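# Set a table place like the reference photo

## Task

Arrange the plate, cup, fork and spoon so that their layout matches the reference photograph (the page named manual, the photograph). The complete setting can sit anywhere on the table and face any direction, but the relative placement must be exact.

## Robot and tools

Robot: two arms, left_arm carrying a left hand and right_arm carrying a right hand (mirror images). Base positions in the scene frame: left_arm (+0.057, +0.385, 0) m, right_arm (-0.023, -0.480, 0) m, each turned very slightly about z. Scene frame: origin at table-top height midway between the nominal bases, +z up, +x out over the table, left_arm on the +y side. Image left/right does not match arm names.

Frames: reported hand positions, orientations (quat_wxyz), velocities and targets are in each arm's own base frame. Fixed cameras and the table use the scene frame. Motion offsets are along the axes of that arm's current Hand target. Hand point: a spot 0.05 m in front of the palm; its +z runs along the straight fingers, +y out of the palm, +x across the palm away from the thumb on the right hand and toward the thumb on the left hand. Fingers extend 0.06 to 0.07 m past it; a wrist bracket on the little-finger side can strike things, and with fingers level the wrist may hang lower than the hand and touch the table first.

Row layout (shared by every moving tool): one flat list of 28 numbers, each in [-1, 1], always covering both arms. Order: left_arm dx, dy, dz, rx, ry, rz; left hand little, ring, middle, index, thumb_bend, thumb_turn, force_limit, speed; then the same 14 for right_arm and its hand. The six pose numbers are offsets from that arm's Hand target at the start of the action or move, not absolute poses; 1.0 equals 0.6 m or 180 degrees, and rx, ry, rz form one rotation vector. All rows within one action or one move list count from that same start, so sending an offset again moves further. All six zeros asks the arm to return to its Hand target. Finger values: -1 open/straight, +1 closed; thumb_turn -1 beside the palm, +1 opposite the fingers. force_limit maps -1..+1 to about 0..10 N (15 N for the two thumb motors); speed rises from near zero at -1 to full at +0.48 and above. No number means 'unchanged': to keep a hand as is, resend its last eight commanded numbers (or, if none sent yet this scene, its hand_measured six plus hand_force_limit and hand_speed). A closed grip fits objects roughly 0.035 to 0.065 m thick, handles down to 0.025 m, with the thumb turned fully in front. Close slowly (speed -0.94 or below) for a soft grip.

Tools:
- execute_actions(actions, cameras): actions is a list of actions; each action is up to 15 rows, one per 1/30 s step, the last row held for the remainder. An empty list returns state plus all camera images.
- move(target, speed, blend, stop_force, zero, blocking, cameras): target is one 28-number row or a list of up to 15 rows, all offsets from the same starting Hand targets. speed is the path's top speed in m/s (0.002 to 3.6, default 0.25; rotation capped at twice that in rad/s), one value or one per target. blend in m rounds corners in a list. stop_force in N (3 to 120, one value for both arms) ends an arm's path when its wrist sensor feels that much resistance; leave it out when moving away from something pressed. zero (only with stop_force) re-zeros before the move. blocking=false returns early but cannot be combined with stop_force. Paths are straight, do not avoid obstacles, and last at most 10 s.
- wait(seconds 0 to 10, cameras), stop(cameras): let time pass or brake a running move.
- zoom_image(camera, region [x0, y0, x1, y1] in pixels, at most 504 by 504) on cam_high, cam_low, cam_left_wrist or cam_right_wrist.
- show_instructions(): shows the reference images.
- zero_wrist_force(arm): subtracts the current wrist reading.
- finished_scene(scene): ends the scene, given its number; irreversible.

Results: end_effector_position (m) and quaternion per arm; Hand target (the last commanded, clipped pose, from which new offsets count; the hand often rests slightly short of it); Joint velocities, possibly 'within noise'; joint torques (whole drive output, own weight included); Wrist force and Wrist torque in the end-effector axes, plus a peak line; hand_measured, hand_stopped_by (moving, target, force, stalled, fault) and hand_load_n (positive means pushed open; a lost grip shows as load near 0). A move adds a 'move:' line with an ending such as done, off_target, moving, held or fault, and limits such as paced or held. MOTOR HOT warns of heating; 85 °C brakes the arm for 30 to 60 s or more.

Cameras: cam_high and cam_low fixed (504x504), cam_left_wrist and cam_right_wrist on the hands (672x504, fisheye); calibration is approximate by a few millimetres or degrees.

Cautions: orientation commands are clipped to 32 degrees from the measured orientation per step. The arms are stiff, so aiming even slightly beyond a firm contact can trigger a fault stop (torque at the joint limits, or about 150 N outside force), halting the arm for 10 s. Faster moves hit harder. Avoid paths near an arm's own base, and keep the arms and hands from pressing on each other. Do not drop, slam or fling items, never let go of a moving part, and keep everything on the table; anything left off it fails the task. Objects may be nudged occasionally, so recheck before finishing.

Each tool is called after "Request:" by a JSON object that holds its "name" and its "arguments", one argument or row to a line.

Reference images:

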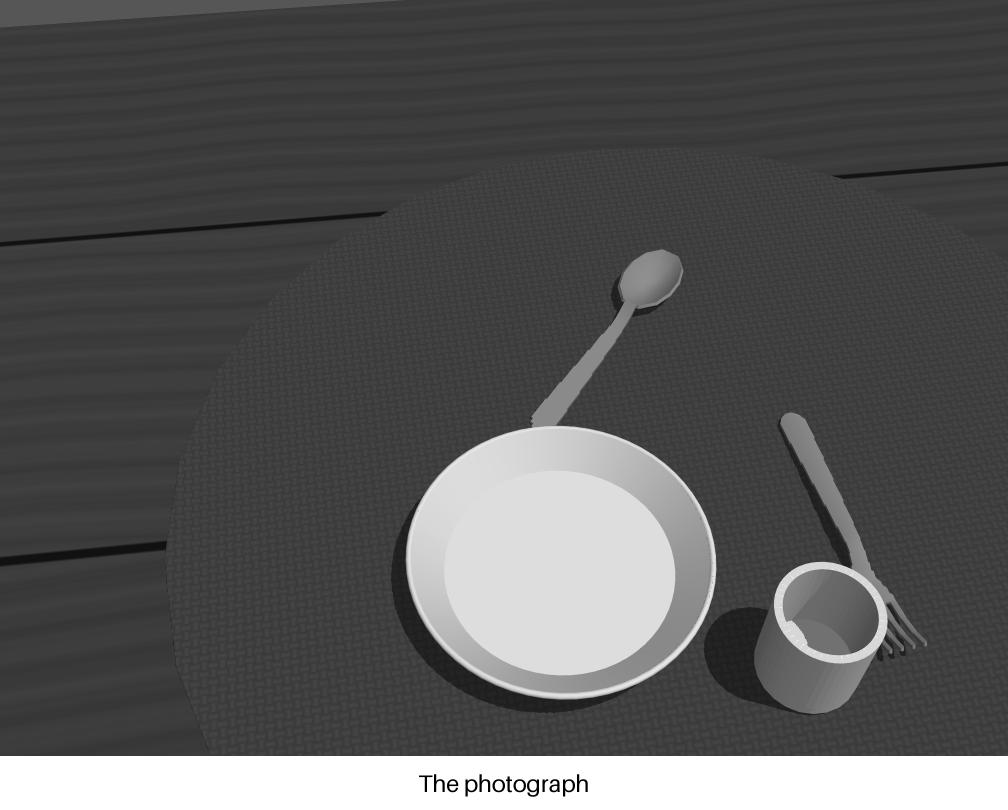

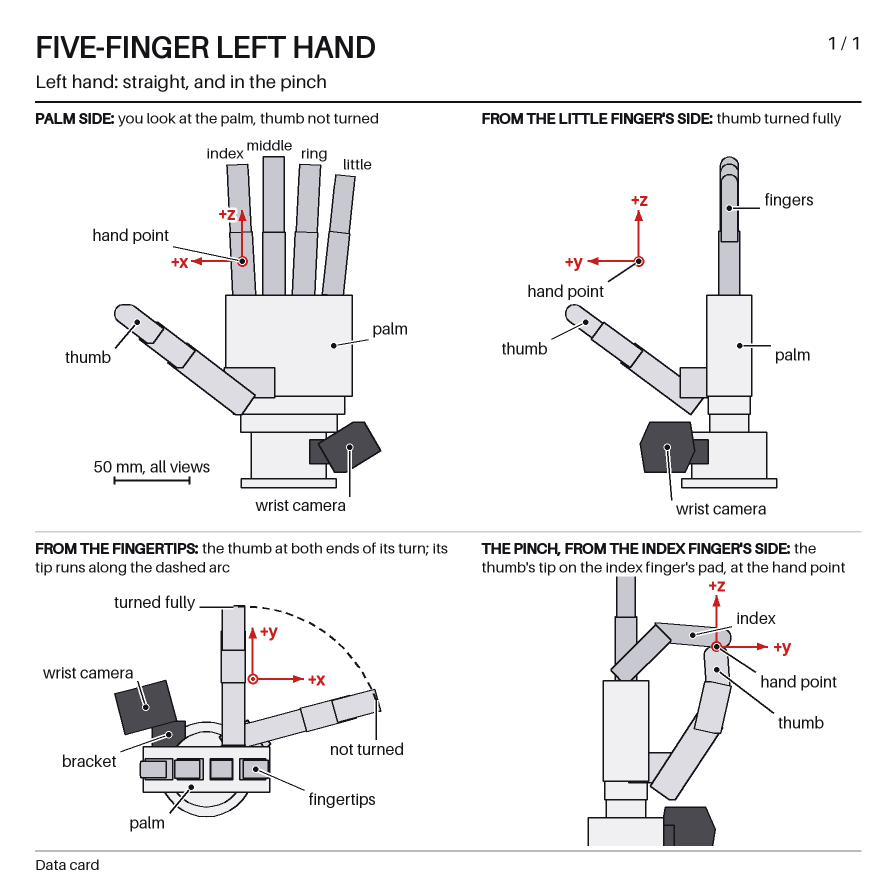

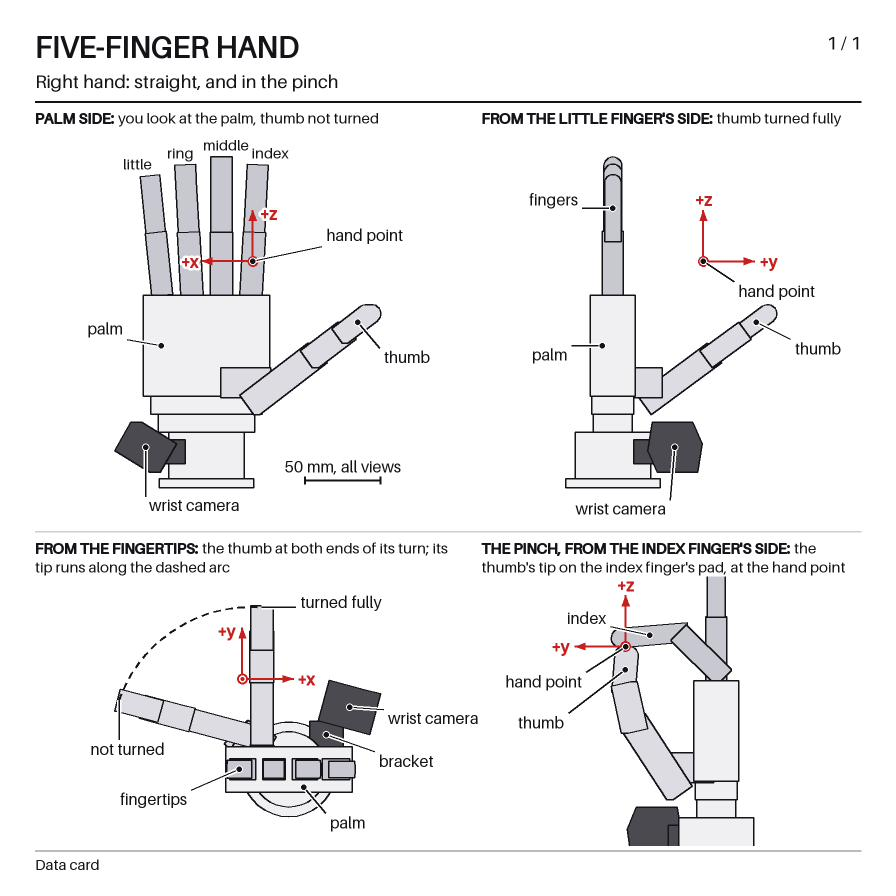

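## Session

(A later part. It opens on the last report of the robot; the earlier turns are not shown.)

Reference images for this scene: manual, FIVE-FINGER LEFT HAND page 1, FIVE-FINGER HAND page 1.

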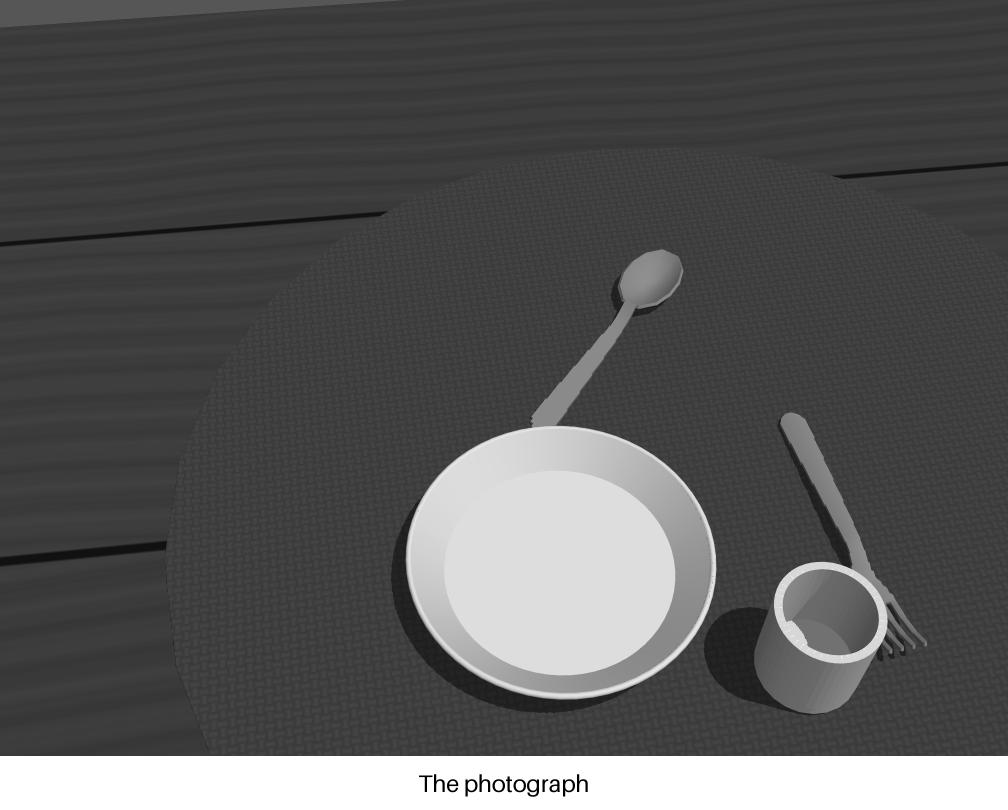

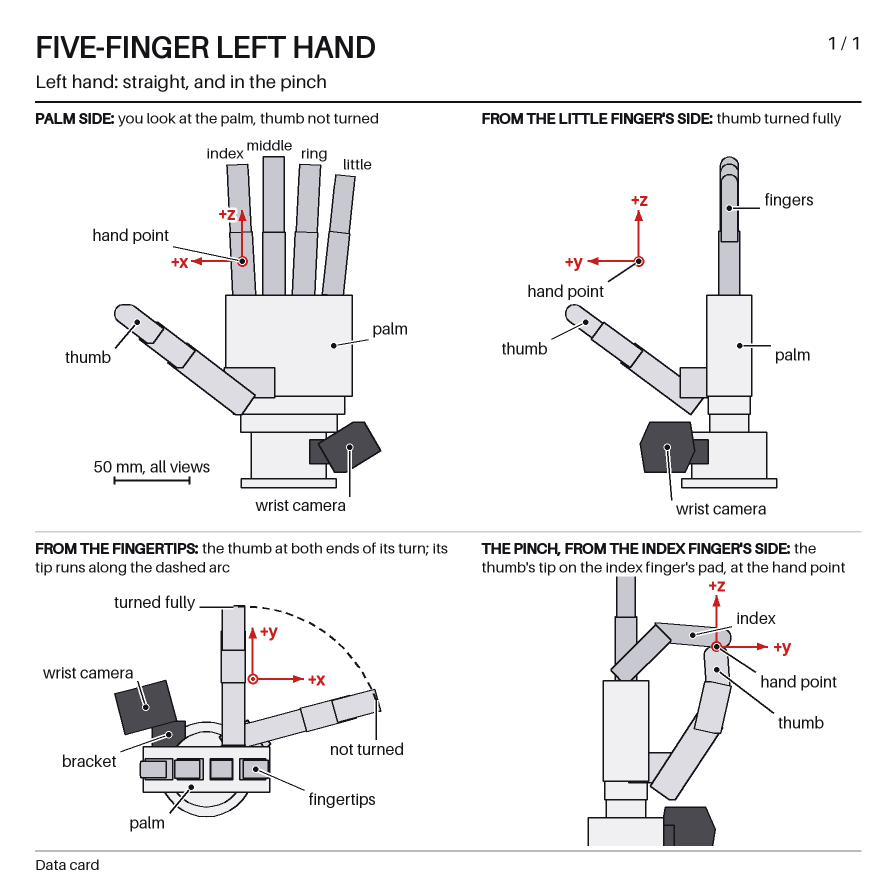

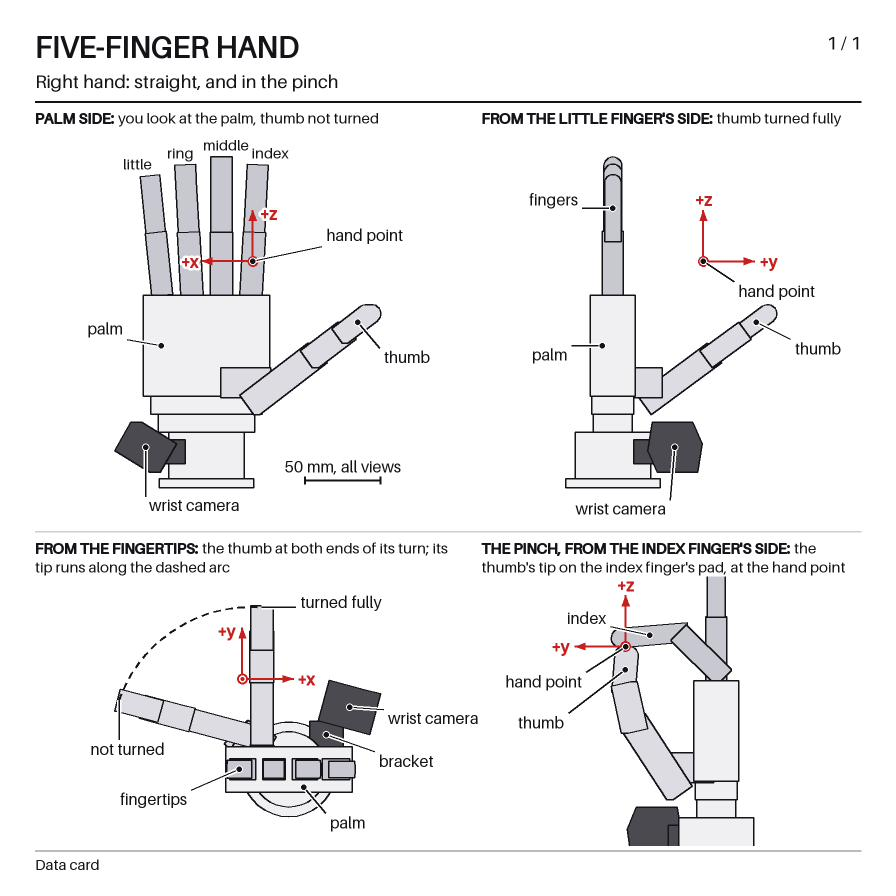

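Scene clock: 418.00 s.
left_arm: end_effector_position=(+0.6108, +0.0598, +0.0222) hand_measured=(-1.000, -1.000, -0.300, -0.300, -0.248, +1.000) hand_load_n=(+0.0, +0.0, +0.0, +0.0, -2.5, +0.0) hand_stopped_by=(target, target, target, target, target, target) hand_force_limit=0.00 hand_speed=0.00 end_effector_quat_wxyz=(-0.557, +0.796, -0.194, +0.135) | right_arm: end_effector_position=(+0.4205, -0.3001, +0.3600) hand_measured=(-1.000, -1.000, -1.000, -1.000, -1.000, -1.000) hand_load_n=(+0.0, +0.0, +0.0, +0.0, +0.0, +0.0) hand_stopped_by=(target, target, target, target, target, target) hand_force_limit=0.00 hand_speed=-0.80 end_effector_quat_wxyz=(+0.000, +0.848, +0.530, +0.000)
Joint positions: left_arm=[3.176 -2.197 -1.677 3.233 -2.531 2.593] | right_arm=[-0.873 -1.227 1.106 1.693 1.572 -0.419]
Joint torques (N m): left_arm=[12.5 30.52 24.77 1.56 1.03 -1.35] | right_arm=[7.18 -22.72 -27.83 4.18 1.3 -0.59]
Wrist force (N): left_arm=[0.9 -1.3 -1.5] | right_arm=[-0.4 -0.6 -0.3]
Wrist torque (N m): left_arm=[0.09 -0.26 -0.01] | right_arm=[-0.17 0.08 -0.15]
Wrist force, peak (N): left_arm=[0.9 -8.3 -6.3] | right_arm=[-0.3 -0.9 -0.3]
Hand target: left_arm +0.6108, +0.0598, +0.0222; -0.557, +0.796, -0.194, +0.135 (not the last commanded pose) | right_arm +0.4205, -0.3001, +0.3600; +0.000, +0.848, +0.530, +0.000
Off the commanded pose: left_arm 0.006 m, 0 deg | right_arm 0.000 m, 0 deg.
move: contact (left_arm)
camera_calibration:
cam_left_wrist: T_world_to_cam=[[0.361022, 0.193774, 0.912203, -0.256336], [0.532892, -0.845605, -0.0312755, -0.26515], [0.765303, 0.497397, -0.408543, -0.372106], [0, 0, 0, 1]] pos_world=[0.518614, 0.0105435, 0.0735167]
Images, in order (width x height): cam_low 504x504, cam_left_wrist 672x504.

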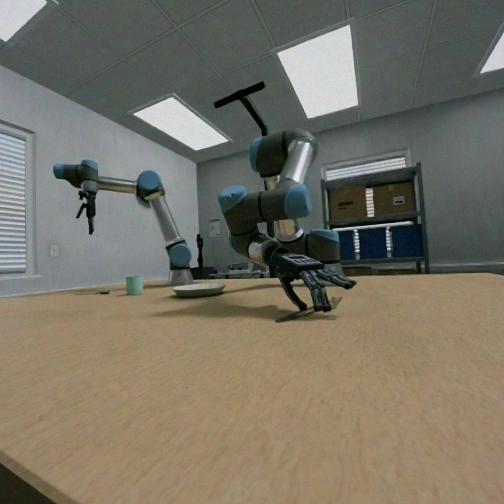

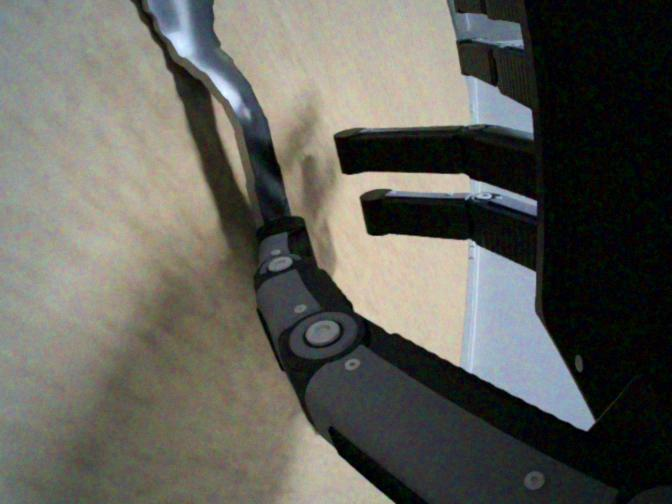

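Request:
{"name": "move", "arguments": {
  "target": [
    [0,-0.0113,-0.0324,0,0,0,-1,-1,-0.3,-0.3,-0.25,1,0,0,0,0,0,0,0,0,-1,-1,-1,-1,-1,-1,0,-0.8],
    [0,0.0235,-0.0198,0,0,0,-1,-1,-0.3,-0.3,-0.25,1,0,0,0,0,0,0,0,0,-1,-1,-1,-1,-1,-1,0,-0.8]
  ],
  "speed": 0.03,
  "stop_force": 4,
  "cameras": ["cam_low","cam_left_wrist"]
}}

Request:
{"name": "zoom_image", "arguments": {
  "camera": "cam_low",
  "region": [250, 260, 350, 330]
}}

Scene clock: 441.73 s.
left_arm: end_effector_position=(+0.6034, +0.0456, +0.0129) hand_measured=(-1.000, -1.000, -0.300, -0.300, -0.250, +1.000) hand_load_n=(+0.0, +0.0, +0.0, +0.0, -1.5, -0.5) hand_stopped_by=(target, target, target, target, target, target) hand_force_limit=0.00 hand_speed=0.00 end_effector_quat_wxyz=(-0.557, +0.796, -0.194, +0.135) | right_arm: end_effector_position=(+0.4205, -0.3001, +0.3600) hand_measured=(-1.000, -1.000, -1.000, -1.000, -1.000, -1.000) hand_load_n=(+0.0, +0.0, +0.0, +0.0, +0.0, +0.0) hand_stopped_by=(target, target, target, target, target, target) hand_force_limit=0.00 hand_speed=-0.80 end_effector_quat_wxyz=(+0.000, +0.848, +0.530, +0.000)
Joint positions: left_arm=[3.147 -2.212 -1.688 3.231 -2.554 2.562] | right_arm=[-0.873 -1.227 1.106 1.693 1.572 -0.419]
Joint torques (N m): left_arm=[14.83 43.42 19.75 -3.18 1.81 1.83] | right_arm=[7.5 -21.82 -27.98 4 1.31 -0.6]
Wrist force (N): left_arm=[0.5 -3.9 -7.0] | right_arm=[-0.5 -0.4 -0.4]
Wrist torque (N m): left_arm=[-0.03 -0.29 0.00] | right_arm=[-0.14 0.08 -0.15]
Wrist force, peak (N): left_arm=[0.5 -5.9 -9.1] | right_arm=[-0.4 -0.7 -0.6]
Hand target: left_arm +0.6035, +0.0456, +0.0129; -0.557, +0.796, -0.194, +0.135 | right_arm +0.4205, -0.3001, +0.3600; +0.000, +0.848, +0.530, +0.000
Off the commanded pose: left_arm 0.000 m, 0 deg | right_arm 0.000 m, 0 deg.
move: contact (left_arm)
camera_calibration:
cam_left_wrist: T_world_to_cam=[[0.361126, 0.193798, 0.912157, -0.242516], [0.532812, -0.845656, -0.0312728, -0.273518], [0.76531, 0.497301, -0.408646, -0.363254], [0, 0, 0, 1]] pos_world=[0.511315, -0.00365591, 0.0642167]
Images, in order (width x height): cam_low 504x504, cam_left_wrist 672x504.

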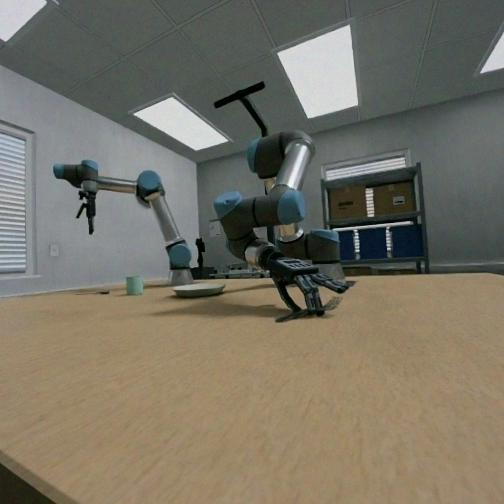

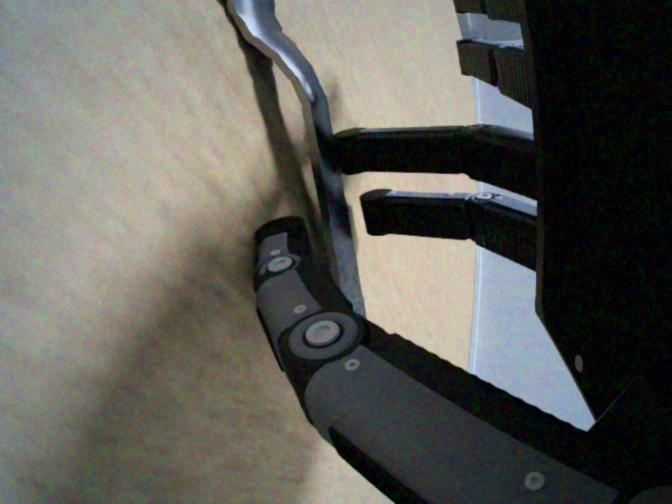

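Scaled by 5.040 from the camera's 504x504 image, which has a finer 720x720 frame.

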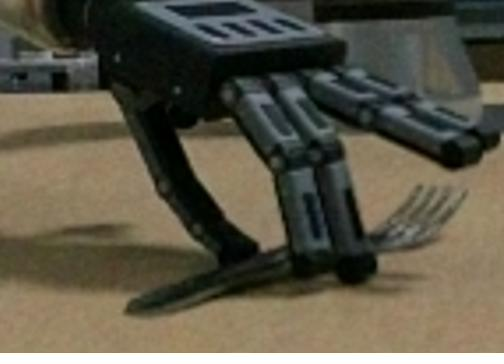

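Request:
{"name": "move", "arguments": {
  "target": [0,-0.0031,-0.0011,0,0,0,-1,-1,-0.3,-0.3,-0.25,1,0,0,0,0,0,0,0,0,-1,-1,-1,-1,-1,-1,0,-0.8],
  "speed": 0.03
}}

Request:
{"name": "move", "arguments": {
  "target": [0,0,0,0,0,0,-1,-1,0.25,0.25,-0.25,1,-0.7,-0.85,0,0,0,0,0,0,-1,-1,-1,-1,-1,-1,0,-0.8],
  "speed": 0.03,
  "cameras": ["cam_low","cam_left_wrist"]
}}

Request:
{"name": "zoom_image", "arguments": {
  "camera": "cam_low",
  "region": [250, 260, 350, 330]
}}

Scene clock: 447.97 s.
left_arm: end_effector_position=(+0.6035, +0.0456, +0.0149) hand_measured=(-1.000, -1.000, -0.300, -0.300, -0.250, +1.000) hand_load_n=(+0.0, +0.0, -0.5, +0.0, +0.0, +0.0) hand_stopped_by=(target, target, target, target, target, target) hand_force_limit=0.00 hand_speed=0.00 end_effector_quat_wxyz=(-0.557, +0.796, -0.194, +0.135) | right_arm: end_effector_position=(+0.4205, -0.3001, +0.3600) hand_measured=(-1.000, -1.000, -1.000, -1.000, -1.000, -1.000) hand_load_n=(+0.0, +0.0, +0.0, +0.0, +0.0, +0.0) hand_stopped_by=(target, target, target, target, target, target) hand_force_limit=0.00 hand_speed=-0.80 end_effector_quat_wxyz=(+0.000, +0.848, +0.530, +0.000)
Joint positions: left_arm=[3.147 -2.208 -1.687 3.227 -2.554 2.562] | right_arm=[-0.873 -1.227 1.106 1.693 1.572 -0.419]
Joint torques (N m): left_arm=[13.55 40.44 23.62 -2.34 2.01 1.95] | right_arm=[6.96 -23.31 -26.86 4.12 1.26 -0.6]
Wrist force (N): left_arm=[0.7 0.8 -1.1] | right_arm=[-0.4 -0.5 -0.2]
Wrist torque (N m): left_arm=[0.10 -0.25 -0.03] | right_arm=[-0.17 0.07 -0.15]
Wrist force, peak (N): left_arm=[0.4 -4.4 -6.9] | right_arm=[-0.4 -0.7 -0.6]
Hand target: left_arm +0.6035, +0.0456, +0.0149; -0.557, +0.796, -0.194, +0.135 | right_arm +0.4205, -0.3001, +0.3600; +0.000, +0.848, +0.530, +0.000
Off the commanded pose: left_arm 0.000 m, 0 deg | right_arm 0.000 m, 0 deg.
move: done

Scene clock: 449.20 s.
left_arm: end_effector_position=(+0.6035, +0.0456, +0.0149) hand_measured=(-1.000, -1.000, -0.192, +0.102, -0.250, +1.000) hand_load_n=(+0.0, +0.0, +4.0, +1.0, +0.5, +0.0) hand_stopped_by=(target, target, force, force, target, target) hand_force_limit=-0.70 hand_speed=-0.85 end_effector_quat_wxyz=(-0.557, +0.796, -0.194, +0.135) | right_arm: end_effector_position=(+0.4205, -0.3001, +0.3600) hand_measured=(-1.000, -1.000, -1.000, -1.000, -1.000, -1.000) hand_load_n=(+0.0, +0.0, +0.0, +0.0, +0.0, +0.0) hand_stopped_by=(target, target, target, target, target, target) hand_force_limit=0.00 hand_speed=-0.80 end_effector_quat_wxyz=(+0.000, +0.848, +0.530, +0.000)
Joint positions: left_arm=[3.147 -2.208 -1.687 3.227 -2.554 2.562] | right_arm=[-0.873 -1.227 1.106 1.693 1.572 -0.419]
Joint torques (N m): left_arm=[6.81 28.87 16.66 0.88 1.66 1.34] | right_arm=[5.74 -22.99 -27.17 4 1.27 -0.5]
Wrist force (N): left_arm=[0.8 -4.7 -0.9] | right_arm=[-0.4 -0.5 -0.3]
Wrist torque (N m): left_arm=[0.25 -0.22 0.08] | right_arm=[-0.17 0.07 -0.15]
Wrist force, peak (N): left_arm=[0.8 -5.5 -1.3] | right_arm=[-0.6 -0.6 -0.4]
Hand target: left_arm +0.6035, +0.0456, +0.0149; -0.557, +0.796, -0.194, +0.135 | right_arm +0.4205, -0.3001, +0.3600; +0.000, +0.848, +0.530, +0.000
Off the commanded pose: left_arm 0.000 m, 0 deg | right_arm 0.000 m, 0 deg.
move: done
camera_calibration:
cam_left_wrist: T_world_to_cam=[[0.361126, 0.193798, 0.912157, -0.244341], [0.532812, -0.845656, -0.0312728, -0.273455], [0.76531, 0.497301, -0.408646, -0.362437], [0, 0, 0, 1]] pos_world=[0.511315, -0.00365591, 0.0662167]
Images, in order (width x height): cam_low 504x504, cam_left_wrist 672x504.

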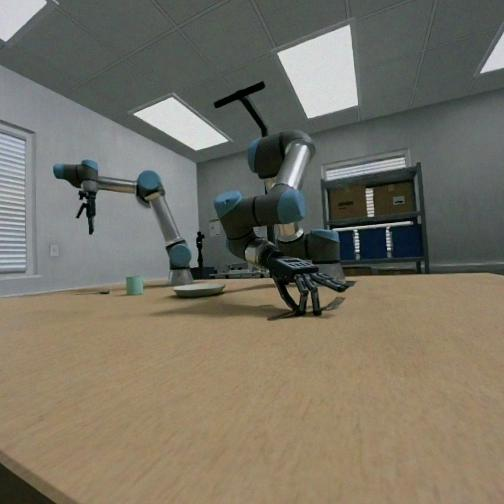

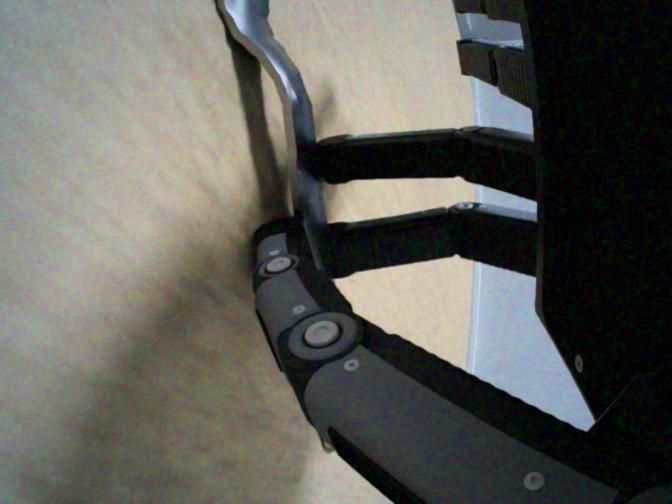

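Scaled by 5.040 from the camera's 504x504 image, which has a finer 720x720 frame.

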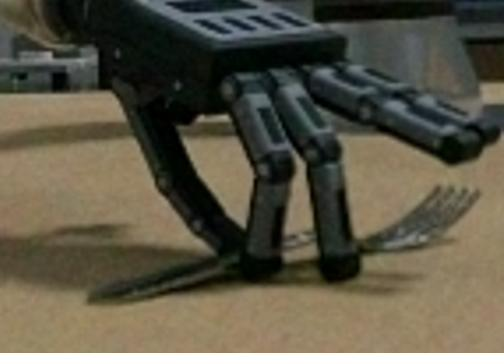

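Request:
{"name": "move", "arguments": {
  "target": [0,0,0,0,0,0,-1,-1,0.0,0.3,-0.1,1,-0.2,-0.85,0,0,0,0,0,0,-1,-1,-1,-1,-1,-1,0,-0.8],
  "speed": 0.03
}}

Request:
{"name": "move", "arguments": {
  "target": [0,-0.047,-0.0171,0,0,0,-1,-1,0.0,0.3,-0.1,1,-0.2,-0.85,0,0,0,0,0,0,-1,-1,-1,-1,-1,-1,0,-0.8],
  "speed": 0.04,
  "cameras": ["cam_low","cam_left_wrist"]
}}

Request:
{"name": "zoom_image", "arguments": {
  "camera": "cam_low",
  "region": [250, 240, 350, 330]
}}

Scene clock: 454.80 s.
left_arm: end_effector_position=(+0.6035, +0.0456, +0.0149) hand_measured=(-1.000, -1.000, -0.192, +0.114, -0.100, +1.000) hand_load_n=(+0.0, +0.0, +4.0, +0.0, +0.0, +0.0) hand_stopped_by=(target, target, force, force, target, target) hand_force_limit=-0.20 hand_speed=-0.85 end_effector_quat_wxyz=(-0.557, +0.796, -0.194, +0.135) | right_arm: end_effector_position=(+0.4205, -0.3001, +0.3600) hand_measured=(-1.000, -1.000, -1.000, -1.000, -1.000, -1.000) hand_load_n=(+0.0, +0.0, +0.5, +0.0, +0.0, +0.0) hand_stopped_by=(target, target, target, target, target, target) hand_force_limit=0.00 hand_speed=-0.80 end_effector_quat_wxyz=(+0.000, +0.848, +0.530, +0.000)
Joint positions: left_arm=[3.147 -2.208 -1.687 3.227 -2.554 2.562] | right_arm=[-0.873 -1.227 1.106 1.693 1.572 -0.419]
Joint torques (N m): left_arm=[-11.07 28.87 8.28 0.68 -0.43 -0.27] | right_arm=[5.96 -23.61 -27.82 4.01 1.35 -0.38]
Wrist force (N): left_arm=[0.9 -4.9 -0.9] | right_arm=[-0.4 -0.5 -0.3]
Wrist torque (N m): left_arm=[0.23 -0.24 0.08] | right_arm=[-0.17 0.07 -0.16]
Wrist force, peak (N): left_arm=[1.4 -7.3 -1.1] | right_arm=[-0.5 -0.6 -0.7]
Hand target: left_arm +0.6035, +0.0456, +0.0149; -0.557, +0.796, -0.194, +0.135 | right_arm +0.4205, -0.3001, +0.3600; +0.000, +0.848, +0.530, +0.000
Off the commanded pose: left_arm 0.000 m, 0 deg | right_arm 0.000 m, 0 deg.
move: done

Scene clock: 455.83 s.
left_arm: end_effector_position=(+0.6036, +0.0456, +0.0450) hand_measured=(-1.000, -1.000, -0.190, +0.114, -0.100, +1.000) hand_load_n=(+0.0, +0.0, +0.0, +0.0, +0.0, +0.0) hand_stopped_by=(target, target, force, force, target, target) hand_force_limit=-0.20 hand_speed=-0.85 end_effector_quat_wxyz=(-0.557, +0.796, -0.194, +0.135) end_effector_velocity=(+0.001, +0.000, +0.000) end_effector_angular_velocity=(+0.000, -0.004, +0.000) | right_arm: end_effector_position=(+0.4205, -0.3001, +0.3600) hand_measured=(-1.000, -1.000, -1.000, -1.000, -1.000, -1.000) hand_load_n=(+0.0, +0.0, +0.0, +0.0, +0.0, +0.0) hand_stopped_by=(target, target, target, target, target, target) hand_force_limit=0.00 hand_speed=-0.80 end_effector_quat_wxyz=(+0.000, +0.848, +0.530, +0.000)
Joint positions: left_arm=[3.147 -2.161 -1.671 3.164 -2.554 2.562] | right_arm=[-0.873 -1.227 1.106 1.693 1.572 -0.419]
Joint velocities: left_arm=[0 -0.001 -0.001 0.005 0 0] | right_arm=[within noise]
Joint torques (N m): left_arm=[0.67 30.27 9.73 2.15 1.33 -0.21] | right_arm=[6.77 -23.6 -27.83 4.27 1.18 -0.51]
Wrist force (N): left_arm=[0.6 0.9 -1.2] | right_arm=[-0.4 -0.5 -0.4]
Wrist torque (N m): left_arm=[0.12 -0.24 -0.05] | right_arm=[-0.15 0.08 -0.15]
Wrist force, peak (N): left_arm=[1.1 -5.6 -1.2] | right_arm=[-0.4 -0.6 -0.5]
Hand target: left_arm +0.6035, +0.0457, +0.0449; -0.557, +0.796, -0.194, +0.135 | right_arm +0.4205, -0.3001, +0.3600; +0.000, +0.848, +0.530, +0.000
Off the commanded pose: left_arm 0.000 m, 0 deg | right_arm 0.000 m, 0 deg.
move: done
camera_calibration:
cam_left_wrist: T_world_to_cam=[[0.361104, 0.193676, 0.912192, -0.271825], [0.532781, -0.845672, -0.0313566, -0.272544], [0.765342, 0.497322, -0.408562, -0.350237], [0, 0, 0, 1]] pos_world=[0.511414, -0.00365658, 0.0963169]
Images, in order (width x height): cam_low 504x504, cam_left_wrist 672x504.

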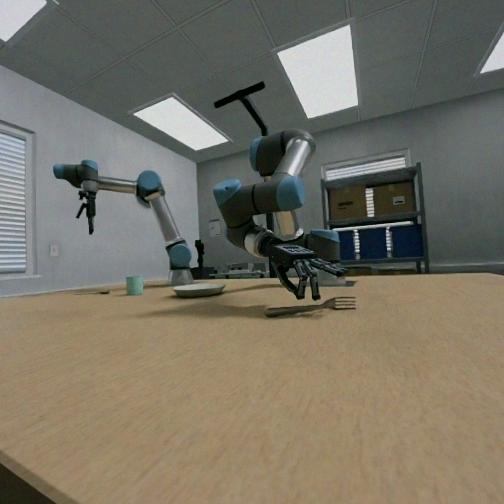

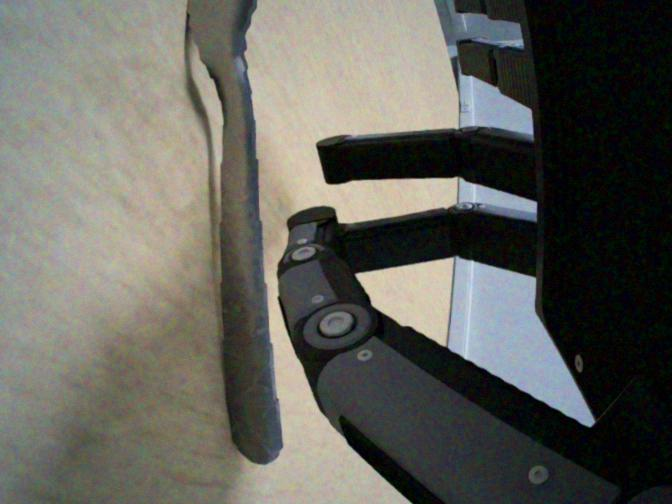

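Scaled by 5.040 from the camera's 504x504 image, which has a finer 720x720 frame.

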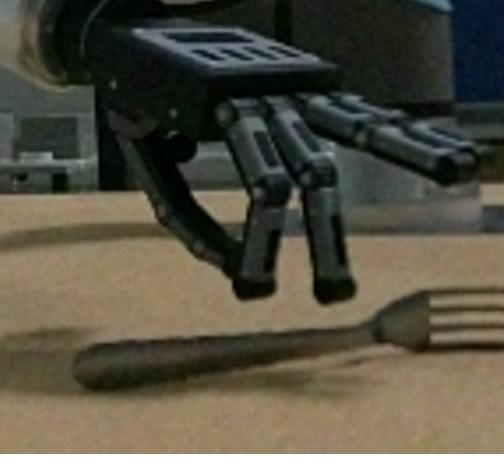

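Request:
{"name": "wait", "arguments": {
  "seconds": 0.5,
  "cameras": ["cam_low","cam_left_wrist"]
}}

Request:
{"name": "zoom_image", "arguments": {
  "camera": "cam_low",
  "region": [250, 250, 370, 340]
}}

Scene clock: 460.07 s.
left_arm: end_effector_position=(+0.6035, +0.0457, +0.0449) hand_measured=(-1.000, -1.000, -0.190, +0.114, -0.100, +1.000) hand_load_n=(+0.0, +0.0, +0.0, +0.0, +0.0, +0.0) hand_stopped_by=(target, target, force, force, target, target) hand_force_limit=-0.20 hand_speed=-0.85 end_effector_quat_wxyz=(-0.557, +0.796, -0.194, +0.135) | right_arm: end_effector_position=(+0.4205, -0.3001, +0.3600) hand_measured=(-1.000, -1.000, -1.000, -1.000, -1.000, -1.000) hand_load_n=(+0.0, +0.0, +0.0, +0.5, +0.0, +0.0) hand_stopped_by=(target, target, target, target, target, target) hand_force_limit=0.00 hand_speed=-0.80 end_effector_quat_wxyz=(+0.000, +0.848, +0.530, +0.000)
Joint positions: left_arm=[3.147 -2.162 -1.671 3.164 -2.554 2.562] | right_arm=[-0.873 -1.227 1.106 1.693 1.572 -0.419]
Joint torques (N m): left_arm=[12.38 31.16 6.84 1.21 2.19 -2.62] | right_arm=[6.3 -23.13 -27.23 3.84 1.46 -0.39]
Wrist force (N): left_arm=[0.7 0.7 -1.0] | right_arm=[-0.3 -0.4 -0.4]
Wrist torque (N m): left_arm=[0.10 -0.24 -0.05] | right_arm=[-0.15 0.06 -0.14]
Wrist force, peak (N): left_arm=[0.9 0.9 -1.1] | right_arm=[-0.5 -0.6 -0.6]
Hand target: left_arm +0.6035, +0.0457, +0.0449; -0.557, +0.796, -0.194, +0.135 | right_arm +0.4205, -0.3001, +0.3600; +0.000, +0.848, +0.530, +0.000
Off the commanded pose: left_arm 0.000 m, 0 deg | right_arm 0.000 m, 0 deg.
wait: 0.50 s; at rest from the start
camera_calibration:
cam_left_wrist: T_world_to_cam=[[0.361126, 0.193798, 0.912157, -0.271705], [0.532812, -0.845656, -0.0312728, -0.272517], [0.76531, 0.497301, -0.408646, -0.350178], [0, 0, 0, 1]] pos_world=[0.511315, -0.00365591, 0.0962167]
Images, in order (width x height): cam_low 504x504, cam_left_wrist 672x504.

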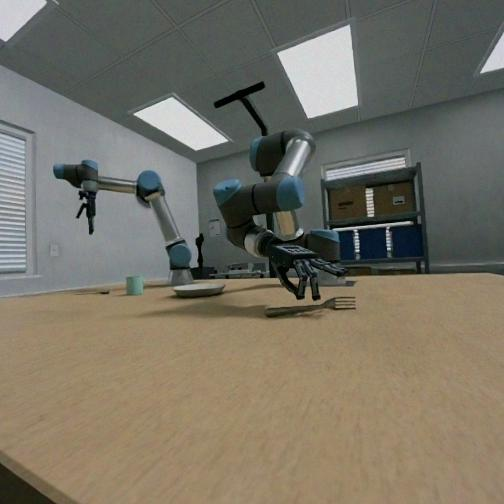

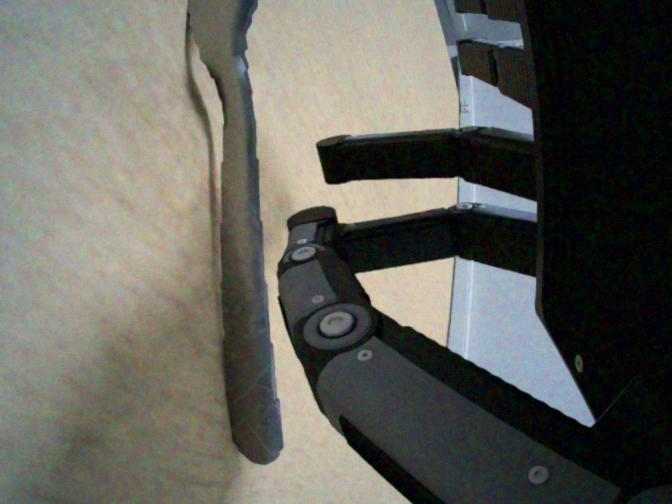

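Scaled by 4.200 from the camera's 504x504 image, which has a finer 720x720 frame.

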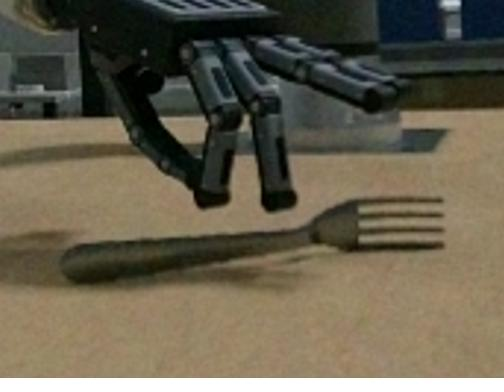

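Request:
{"name": "move", "arguments": {
  "target": [-0.0143,-0.0242,-0.0073,0,0.1587,0.0578,-1,-1,-0.3,-0.3,-0.25,1,0,0,0,0,0,0,0,0,-1,-1,-1,-1,-1,-1,0,-0.8],
  "speed": 0.1,
  "cameras": ["cam_low","cam_left_wrist","cam_high"]
}}

Request:
{"name": "zoom_image", "arguments": {
  "camera": "cam_high",
  "region": [230, 60, 330, 140]
}}

Scene clock: 498.07 s.
left_arm: end_effector_position=(+0.5963, +0.0505, +0.0600) hand_measured=(-1.000, -1.000, -0.300, -0.300, -0.250, +1.000) hand_load_n=(+0.0, +0.0, +0.0, +0.0, +0.0, +0.0) hand_stopped_by=(target, target, target, target, target, target) hand_force_limit=0.00 hand_speed=0.00 end_effector_quat_wxyz=(-0.502, +0.718, -0.396, +0.276) | right_arm: end_effector_position=(+0.4205, -0.3001, +0.3600) hand_measured=(-1.000, -1.000, -1.000, -1.000, -1.000, -1.000) hand_load_n=(+0.0, +0.0, +0.0, +0.0, +0.0, +0.0) hand_stopped_by=(target, target, target, target, target, target) hand_force_limit=0.00 hand_speed=-0.80 end_effector_quat_wxyz=(+0.000, +0.848, +0.530, +0.000)
Joint positions: left_arm=[3.386 -1.883 -2.023 3.538 -1.871 3.029] | right_arm=[-0.873 -1.227 1.106 1.693 1.572 -0.419]
Joint torques (N m): left_arm=[-10.11 22.16 24.6 -2.1 0.22 -2.01] | right_arm=[6.61 -22.79 -28.12 4.06 1.16 -0.17]
Wrist force (N): left_arm=[0.4 1.0 -1.0] | right_arm=[-0.5 -0.6 -0.4]
Wrist torque (N m): left_arm=[0.15 -0.22 -0.07] | right_arm=[-0.17 0.08 -0.16]
Wrist force, peak (N): left_arm=[0.9 1.3 -1.3] | right_arm=[-0.6 -0.7 -0.6]
Hand target: left_arm +0.5963, +0.0504, +0.0600; -0.502, +0.718, -0.396, +0.276 | right_arm +0.4205, -0.3001, +0.3600; +0.000, +0.848, +0.530, +0.000
Off the commanded pose: left_arm 0.000 m, 0 deg | right_arm 0.000 m, 0 deg.
move: done
camera_calibration:
cam_left_wrist: T_world_to_cam=[[0.409538, -0.0147533, 0.912174, -0.302141], [0.0319031, -0.999026, -0.0304815, 0.042249], [0.911735, 0.0415845, -0.408668, -0.405164], [0, 0, 0, 1]] pos_world=[0.491792, 0.0545988, 0.111315]
Images, in order (width x height): cam_high 504x504, cam_low 504x504, cam_left_wrist 672x504.

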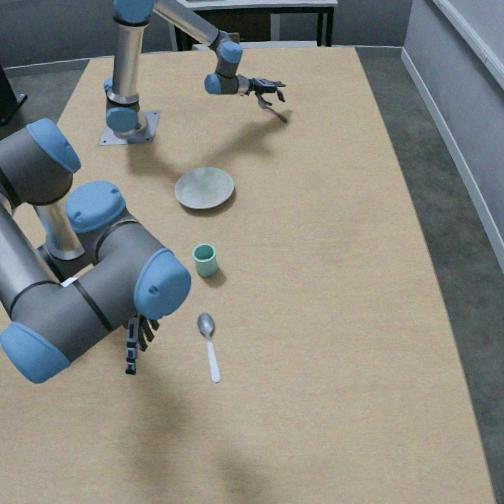

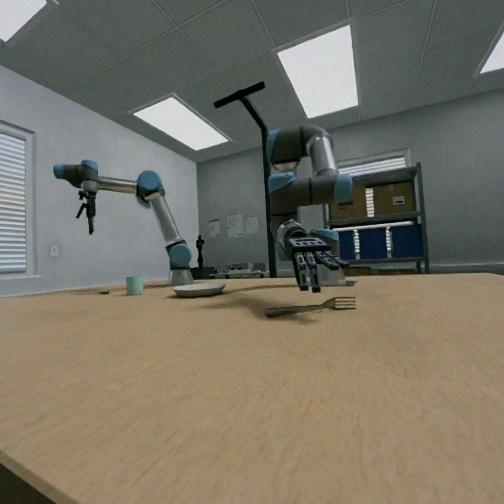

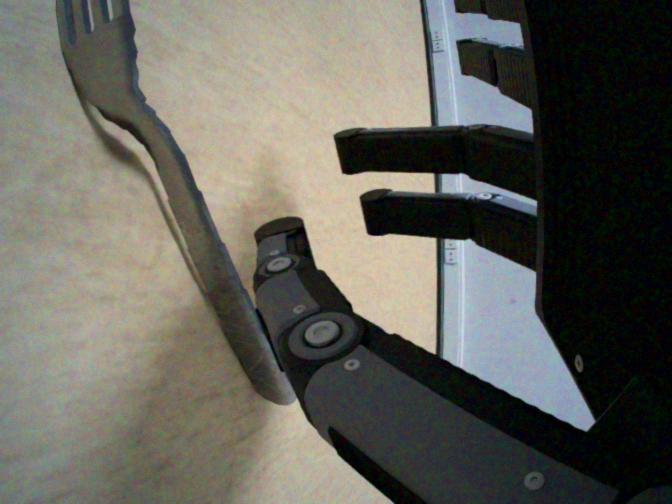

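Scaled by 5.040 from the camera's 504x504 image, which has a finer 720x720 frame.

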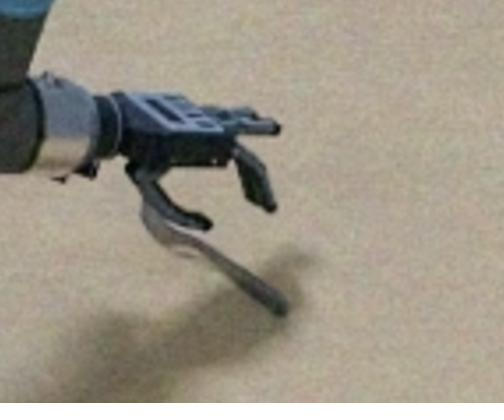

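Request:
{"name": "move", "arguments": {
  "target": [
    [0.0118,0.0205,0.0025,0,-0.0298,-0.0108,-1,-1,-0.3,-0.3,-0.25,1,0,0,0,0,0,0,0,0,-1,-1,-1,-1,-1,-1,0,-0.8],
    [0.0118,0.0705,0.0207,0,-0.0298,-0.0108,-1,-1,-0.3,-0.3,-0.25,1,0,0,0,0,0,0,0,0,-1,-1,-1,-1,-1,-1,0,-0.8]
  ],
  "speed": 0.05,
  "stop_force": 4,
  "cameras": ["cam_low","cam_left_wrist"]
}}

Request:
{"name": "zoom_image", "arguments": {
  "camera": "cam_low",
  "region": [250, 250, 370, 340]
}}

Scene clock: 523.40 s.
left_arm: end_effector_position=(+0.5976, +0.0428, +0.0160) hand_measured=(-1.000, -1.000, -0.300, -0.300, -0.250, +1.000) hand_load_n=(+0.0, -0.5, +0.0, +0.0, +0.0, +0.0) hand_stopped_by=(target, target, target, target, target, target) hand_force_limit=0.00 hand_speed=0.00 end_effector_quat_wxyz=(-0.515, +0.737, -0.360, +0.251) | right_arm: end_effector_position=(+0.4205, -0.3001, +0.3600) hand_measured=(-1.000, -1.000, -1.000, -1.000, -1.000, -1.000) hand_load_n=(-0.5, +0.0, +0.0, +0.0, +0.0, +0.0) hand_stopped_by=(target, target, target, target, target, target) hand_force_limit=0.00 hand_speed=-0.80 end_effector_quat_wxyz=(+0.000, +0.848, +0.530, +0.000)
Joint positions: left_arm=[3.312 -2 -2.007 3.612 -2.032 2.96] | right_arm=[-0.873 -1.227 1.106 1.693 1.572 -0.419]
Joint torques (N m): left_arm=[14.04 33.37 24.13 -0.99 -1.03 1.71] | right_arm=[6.4 -23.92 -26.69 4.04 1.31 -0.26]
Wrist force (N): left_arm=[0.5 0.4 -1.3] | right_arm=[-0.5 -0.5 -0.4]
Wrist torque (N m): left_arm=[0.07 -0.24 -0.05] | right_arm=[-0.15 0.09 -0.16]
Wrist force, peak (N): left_arm=[0.8 0.9 -1.5] | right_arm=[-0.5 -0.8 -0.5]
Hand target: left_arm +0.5976, +0.0429, +0.0160; -0.515, +0.737, -0.360, +0.251 | right_arm +0.4205, -0.3001, +0.3600; +0.000, +0.848, +0.530, +0.000
Off the commanded pose: left_arm 0.000 m, 0 deg | right_arm 0.000 m, 0 deg.
move: done
camera_calibration:
cam_left_wrist: T_world_to_cam=[[0.409192, 0.0256603, 0.912087, -0.264212], [0.130681, -0.990948, -0.0307487, -0.0261081], [0.903042, 0.131774, -0.408841, -0.42282], [0, 0, 0, 1]] pos_world=[0.493349, 0.0366248, 0.0673155]
Images, in order (width x height): cam_low 504x504, cam_left_wrist 672x504.

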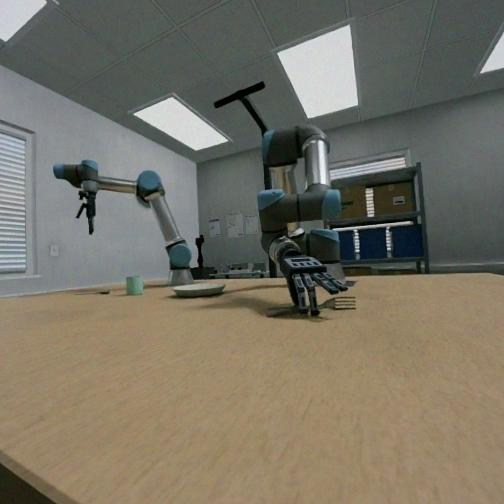

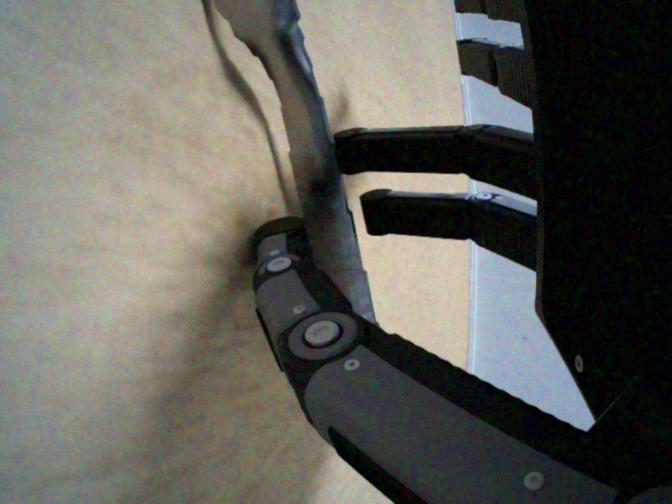

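Scaled by 4.200 from the camera's 504x504 image, which has a finer 720x720 frame.

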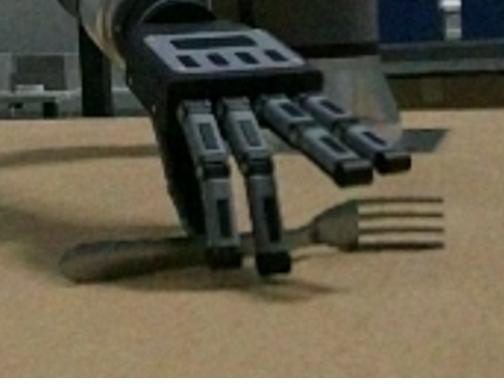

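Request:
{"name": "move", "arguments": {
  "target": [0,0,0,0,0,0,-1,-1,0.5,0.5,-0.25,1,-0.7,-0.85,0,0,0,0,0,0,-1,-1,-1,-1,-1,-1,0,-0.8],
  "speed": 0.03,
  "cameras": ["cam_low","cam_left_wrist"]
}}

Request:
{"name": "zoom_image", "arguments": {
  "camera": "cam_low",
  "region": [250, 250, 370, 340]
}}

Scene clock: 527.90 s.
left_arm: end_effector_position=(+0.5977, +0.0429, +0.0160) hand_measured=(-1.000, -1.000, -0.162, +0.268, -0.250, +1.000) hand_load_n=(+0.0, +0.0, +1.0, +1.5, +0.0, +0.0) hand_stopped_by=(target, target, force, force, target, target) hand_force_limit=-0.70 hand_speed=-0.85 end_effector_quat_wxyz=(-0.515, +0.737, -0.360, +0.251) | right_arm: end_effector_position=(+0.4205, -0.3001, +0.3600) hand_measured=(-1.000, -1.000, -1.000, -1.000, -1.000, -1.000) hand_load_n=(+0.0, +0.0, +0.0, +0.0, +0.0, +0.0) hand_stopped_by=(target, target, target, target, target, target) hand_force_limit=0.00 hand_speed=-0.80 end_effector_quat_wxyz=(+0.000, +0.848, +0.530, +0.000)
Joint positions: left_arm=[3.312 -2 -2.007 3.612 -2.032 2.96] | right_arm=[-0.873 -1.227 1.106 1.693 1.572 -0.419]
Joint torques (N m): left_arm=[11.38 33.49 16.21 0.5 -3.15 -0.64] | right_arm=[5.76 -22.65 -27.17 3.94 1.23 -0.11]
Wrist force (N): left_arm=[0.3 -0.9 -1.2] | right_arm=[-0.4 -0.6 -0.4]
Wrist torque (N m): left_arm=[0.10 -0.24 -0.02] | right_arm=[-0.18 0.08 -0.16]
Wrist force, peak (N): left_arm=[0.3 -1.2 -1.5] | right_arm=[-0.3 -0.7 -0.6]
Hand target: left_arm +0.5976, +0.0429, +0.0160; -0.515, +0.737, -0.360, +0.251 | right_arm +0.4205, -0.3001, +0.3600; +0.000, +0.848, +0.530, +0.000
Off the commanded pose: left_arm 0.000 m, 0 deg | right_arm 0.000 m, 0 deg.
move: done
camera_calibration:
cam_left_wrist: T_world_to_cam=[[0.409107, 0.0256488, 0.912126, -0.264172], [0.130773, -0.990934, -0.0307897, -0.0261518], [0.903067, 0.131878, -0.408753, -0.422841], [0, 0, 0, 1]] pos_world=[0.493349, 0.0366244, 0.0673156]
Images, in order (width x height): cam_low 504x504, cam_left_wrist 672x504.

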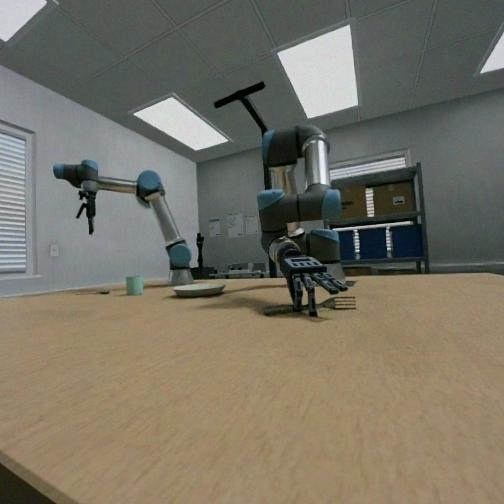

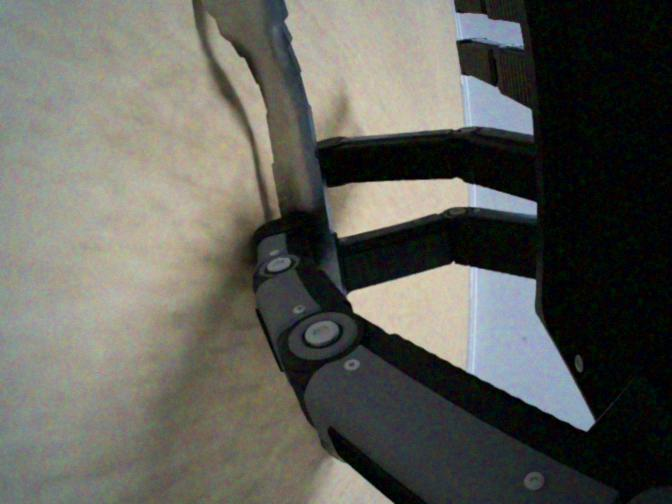

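Scaled by 4.200 from the camera's 504x504 image, which has a finer 720x720 frame.

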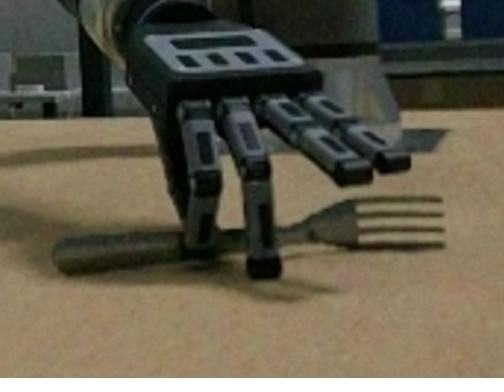

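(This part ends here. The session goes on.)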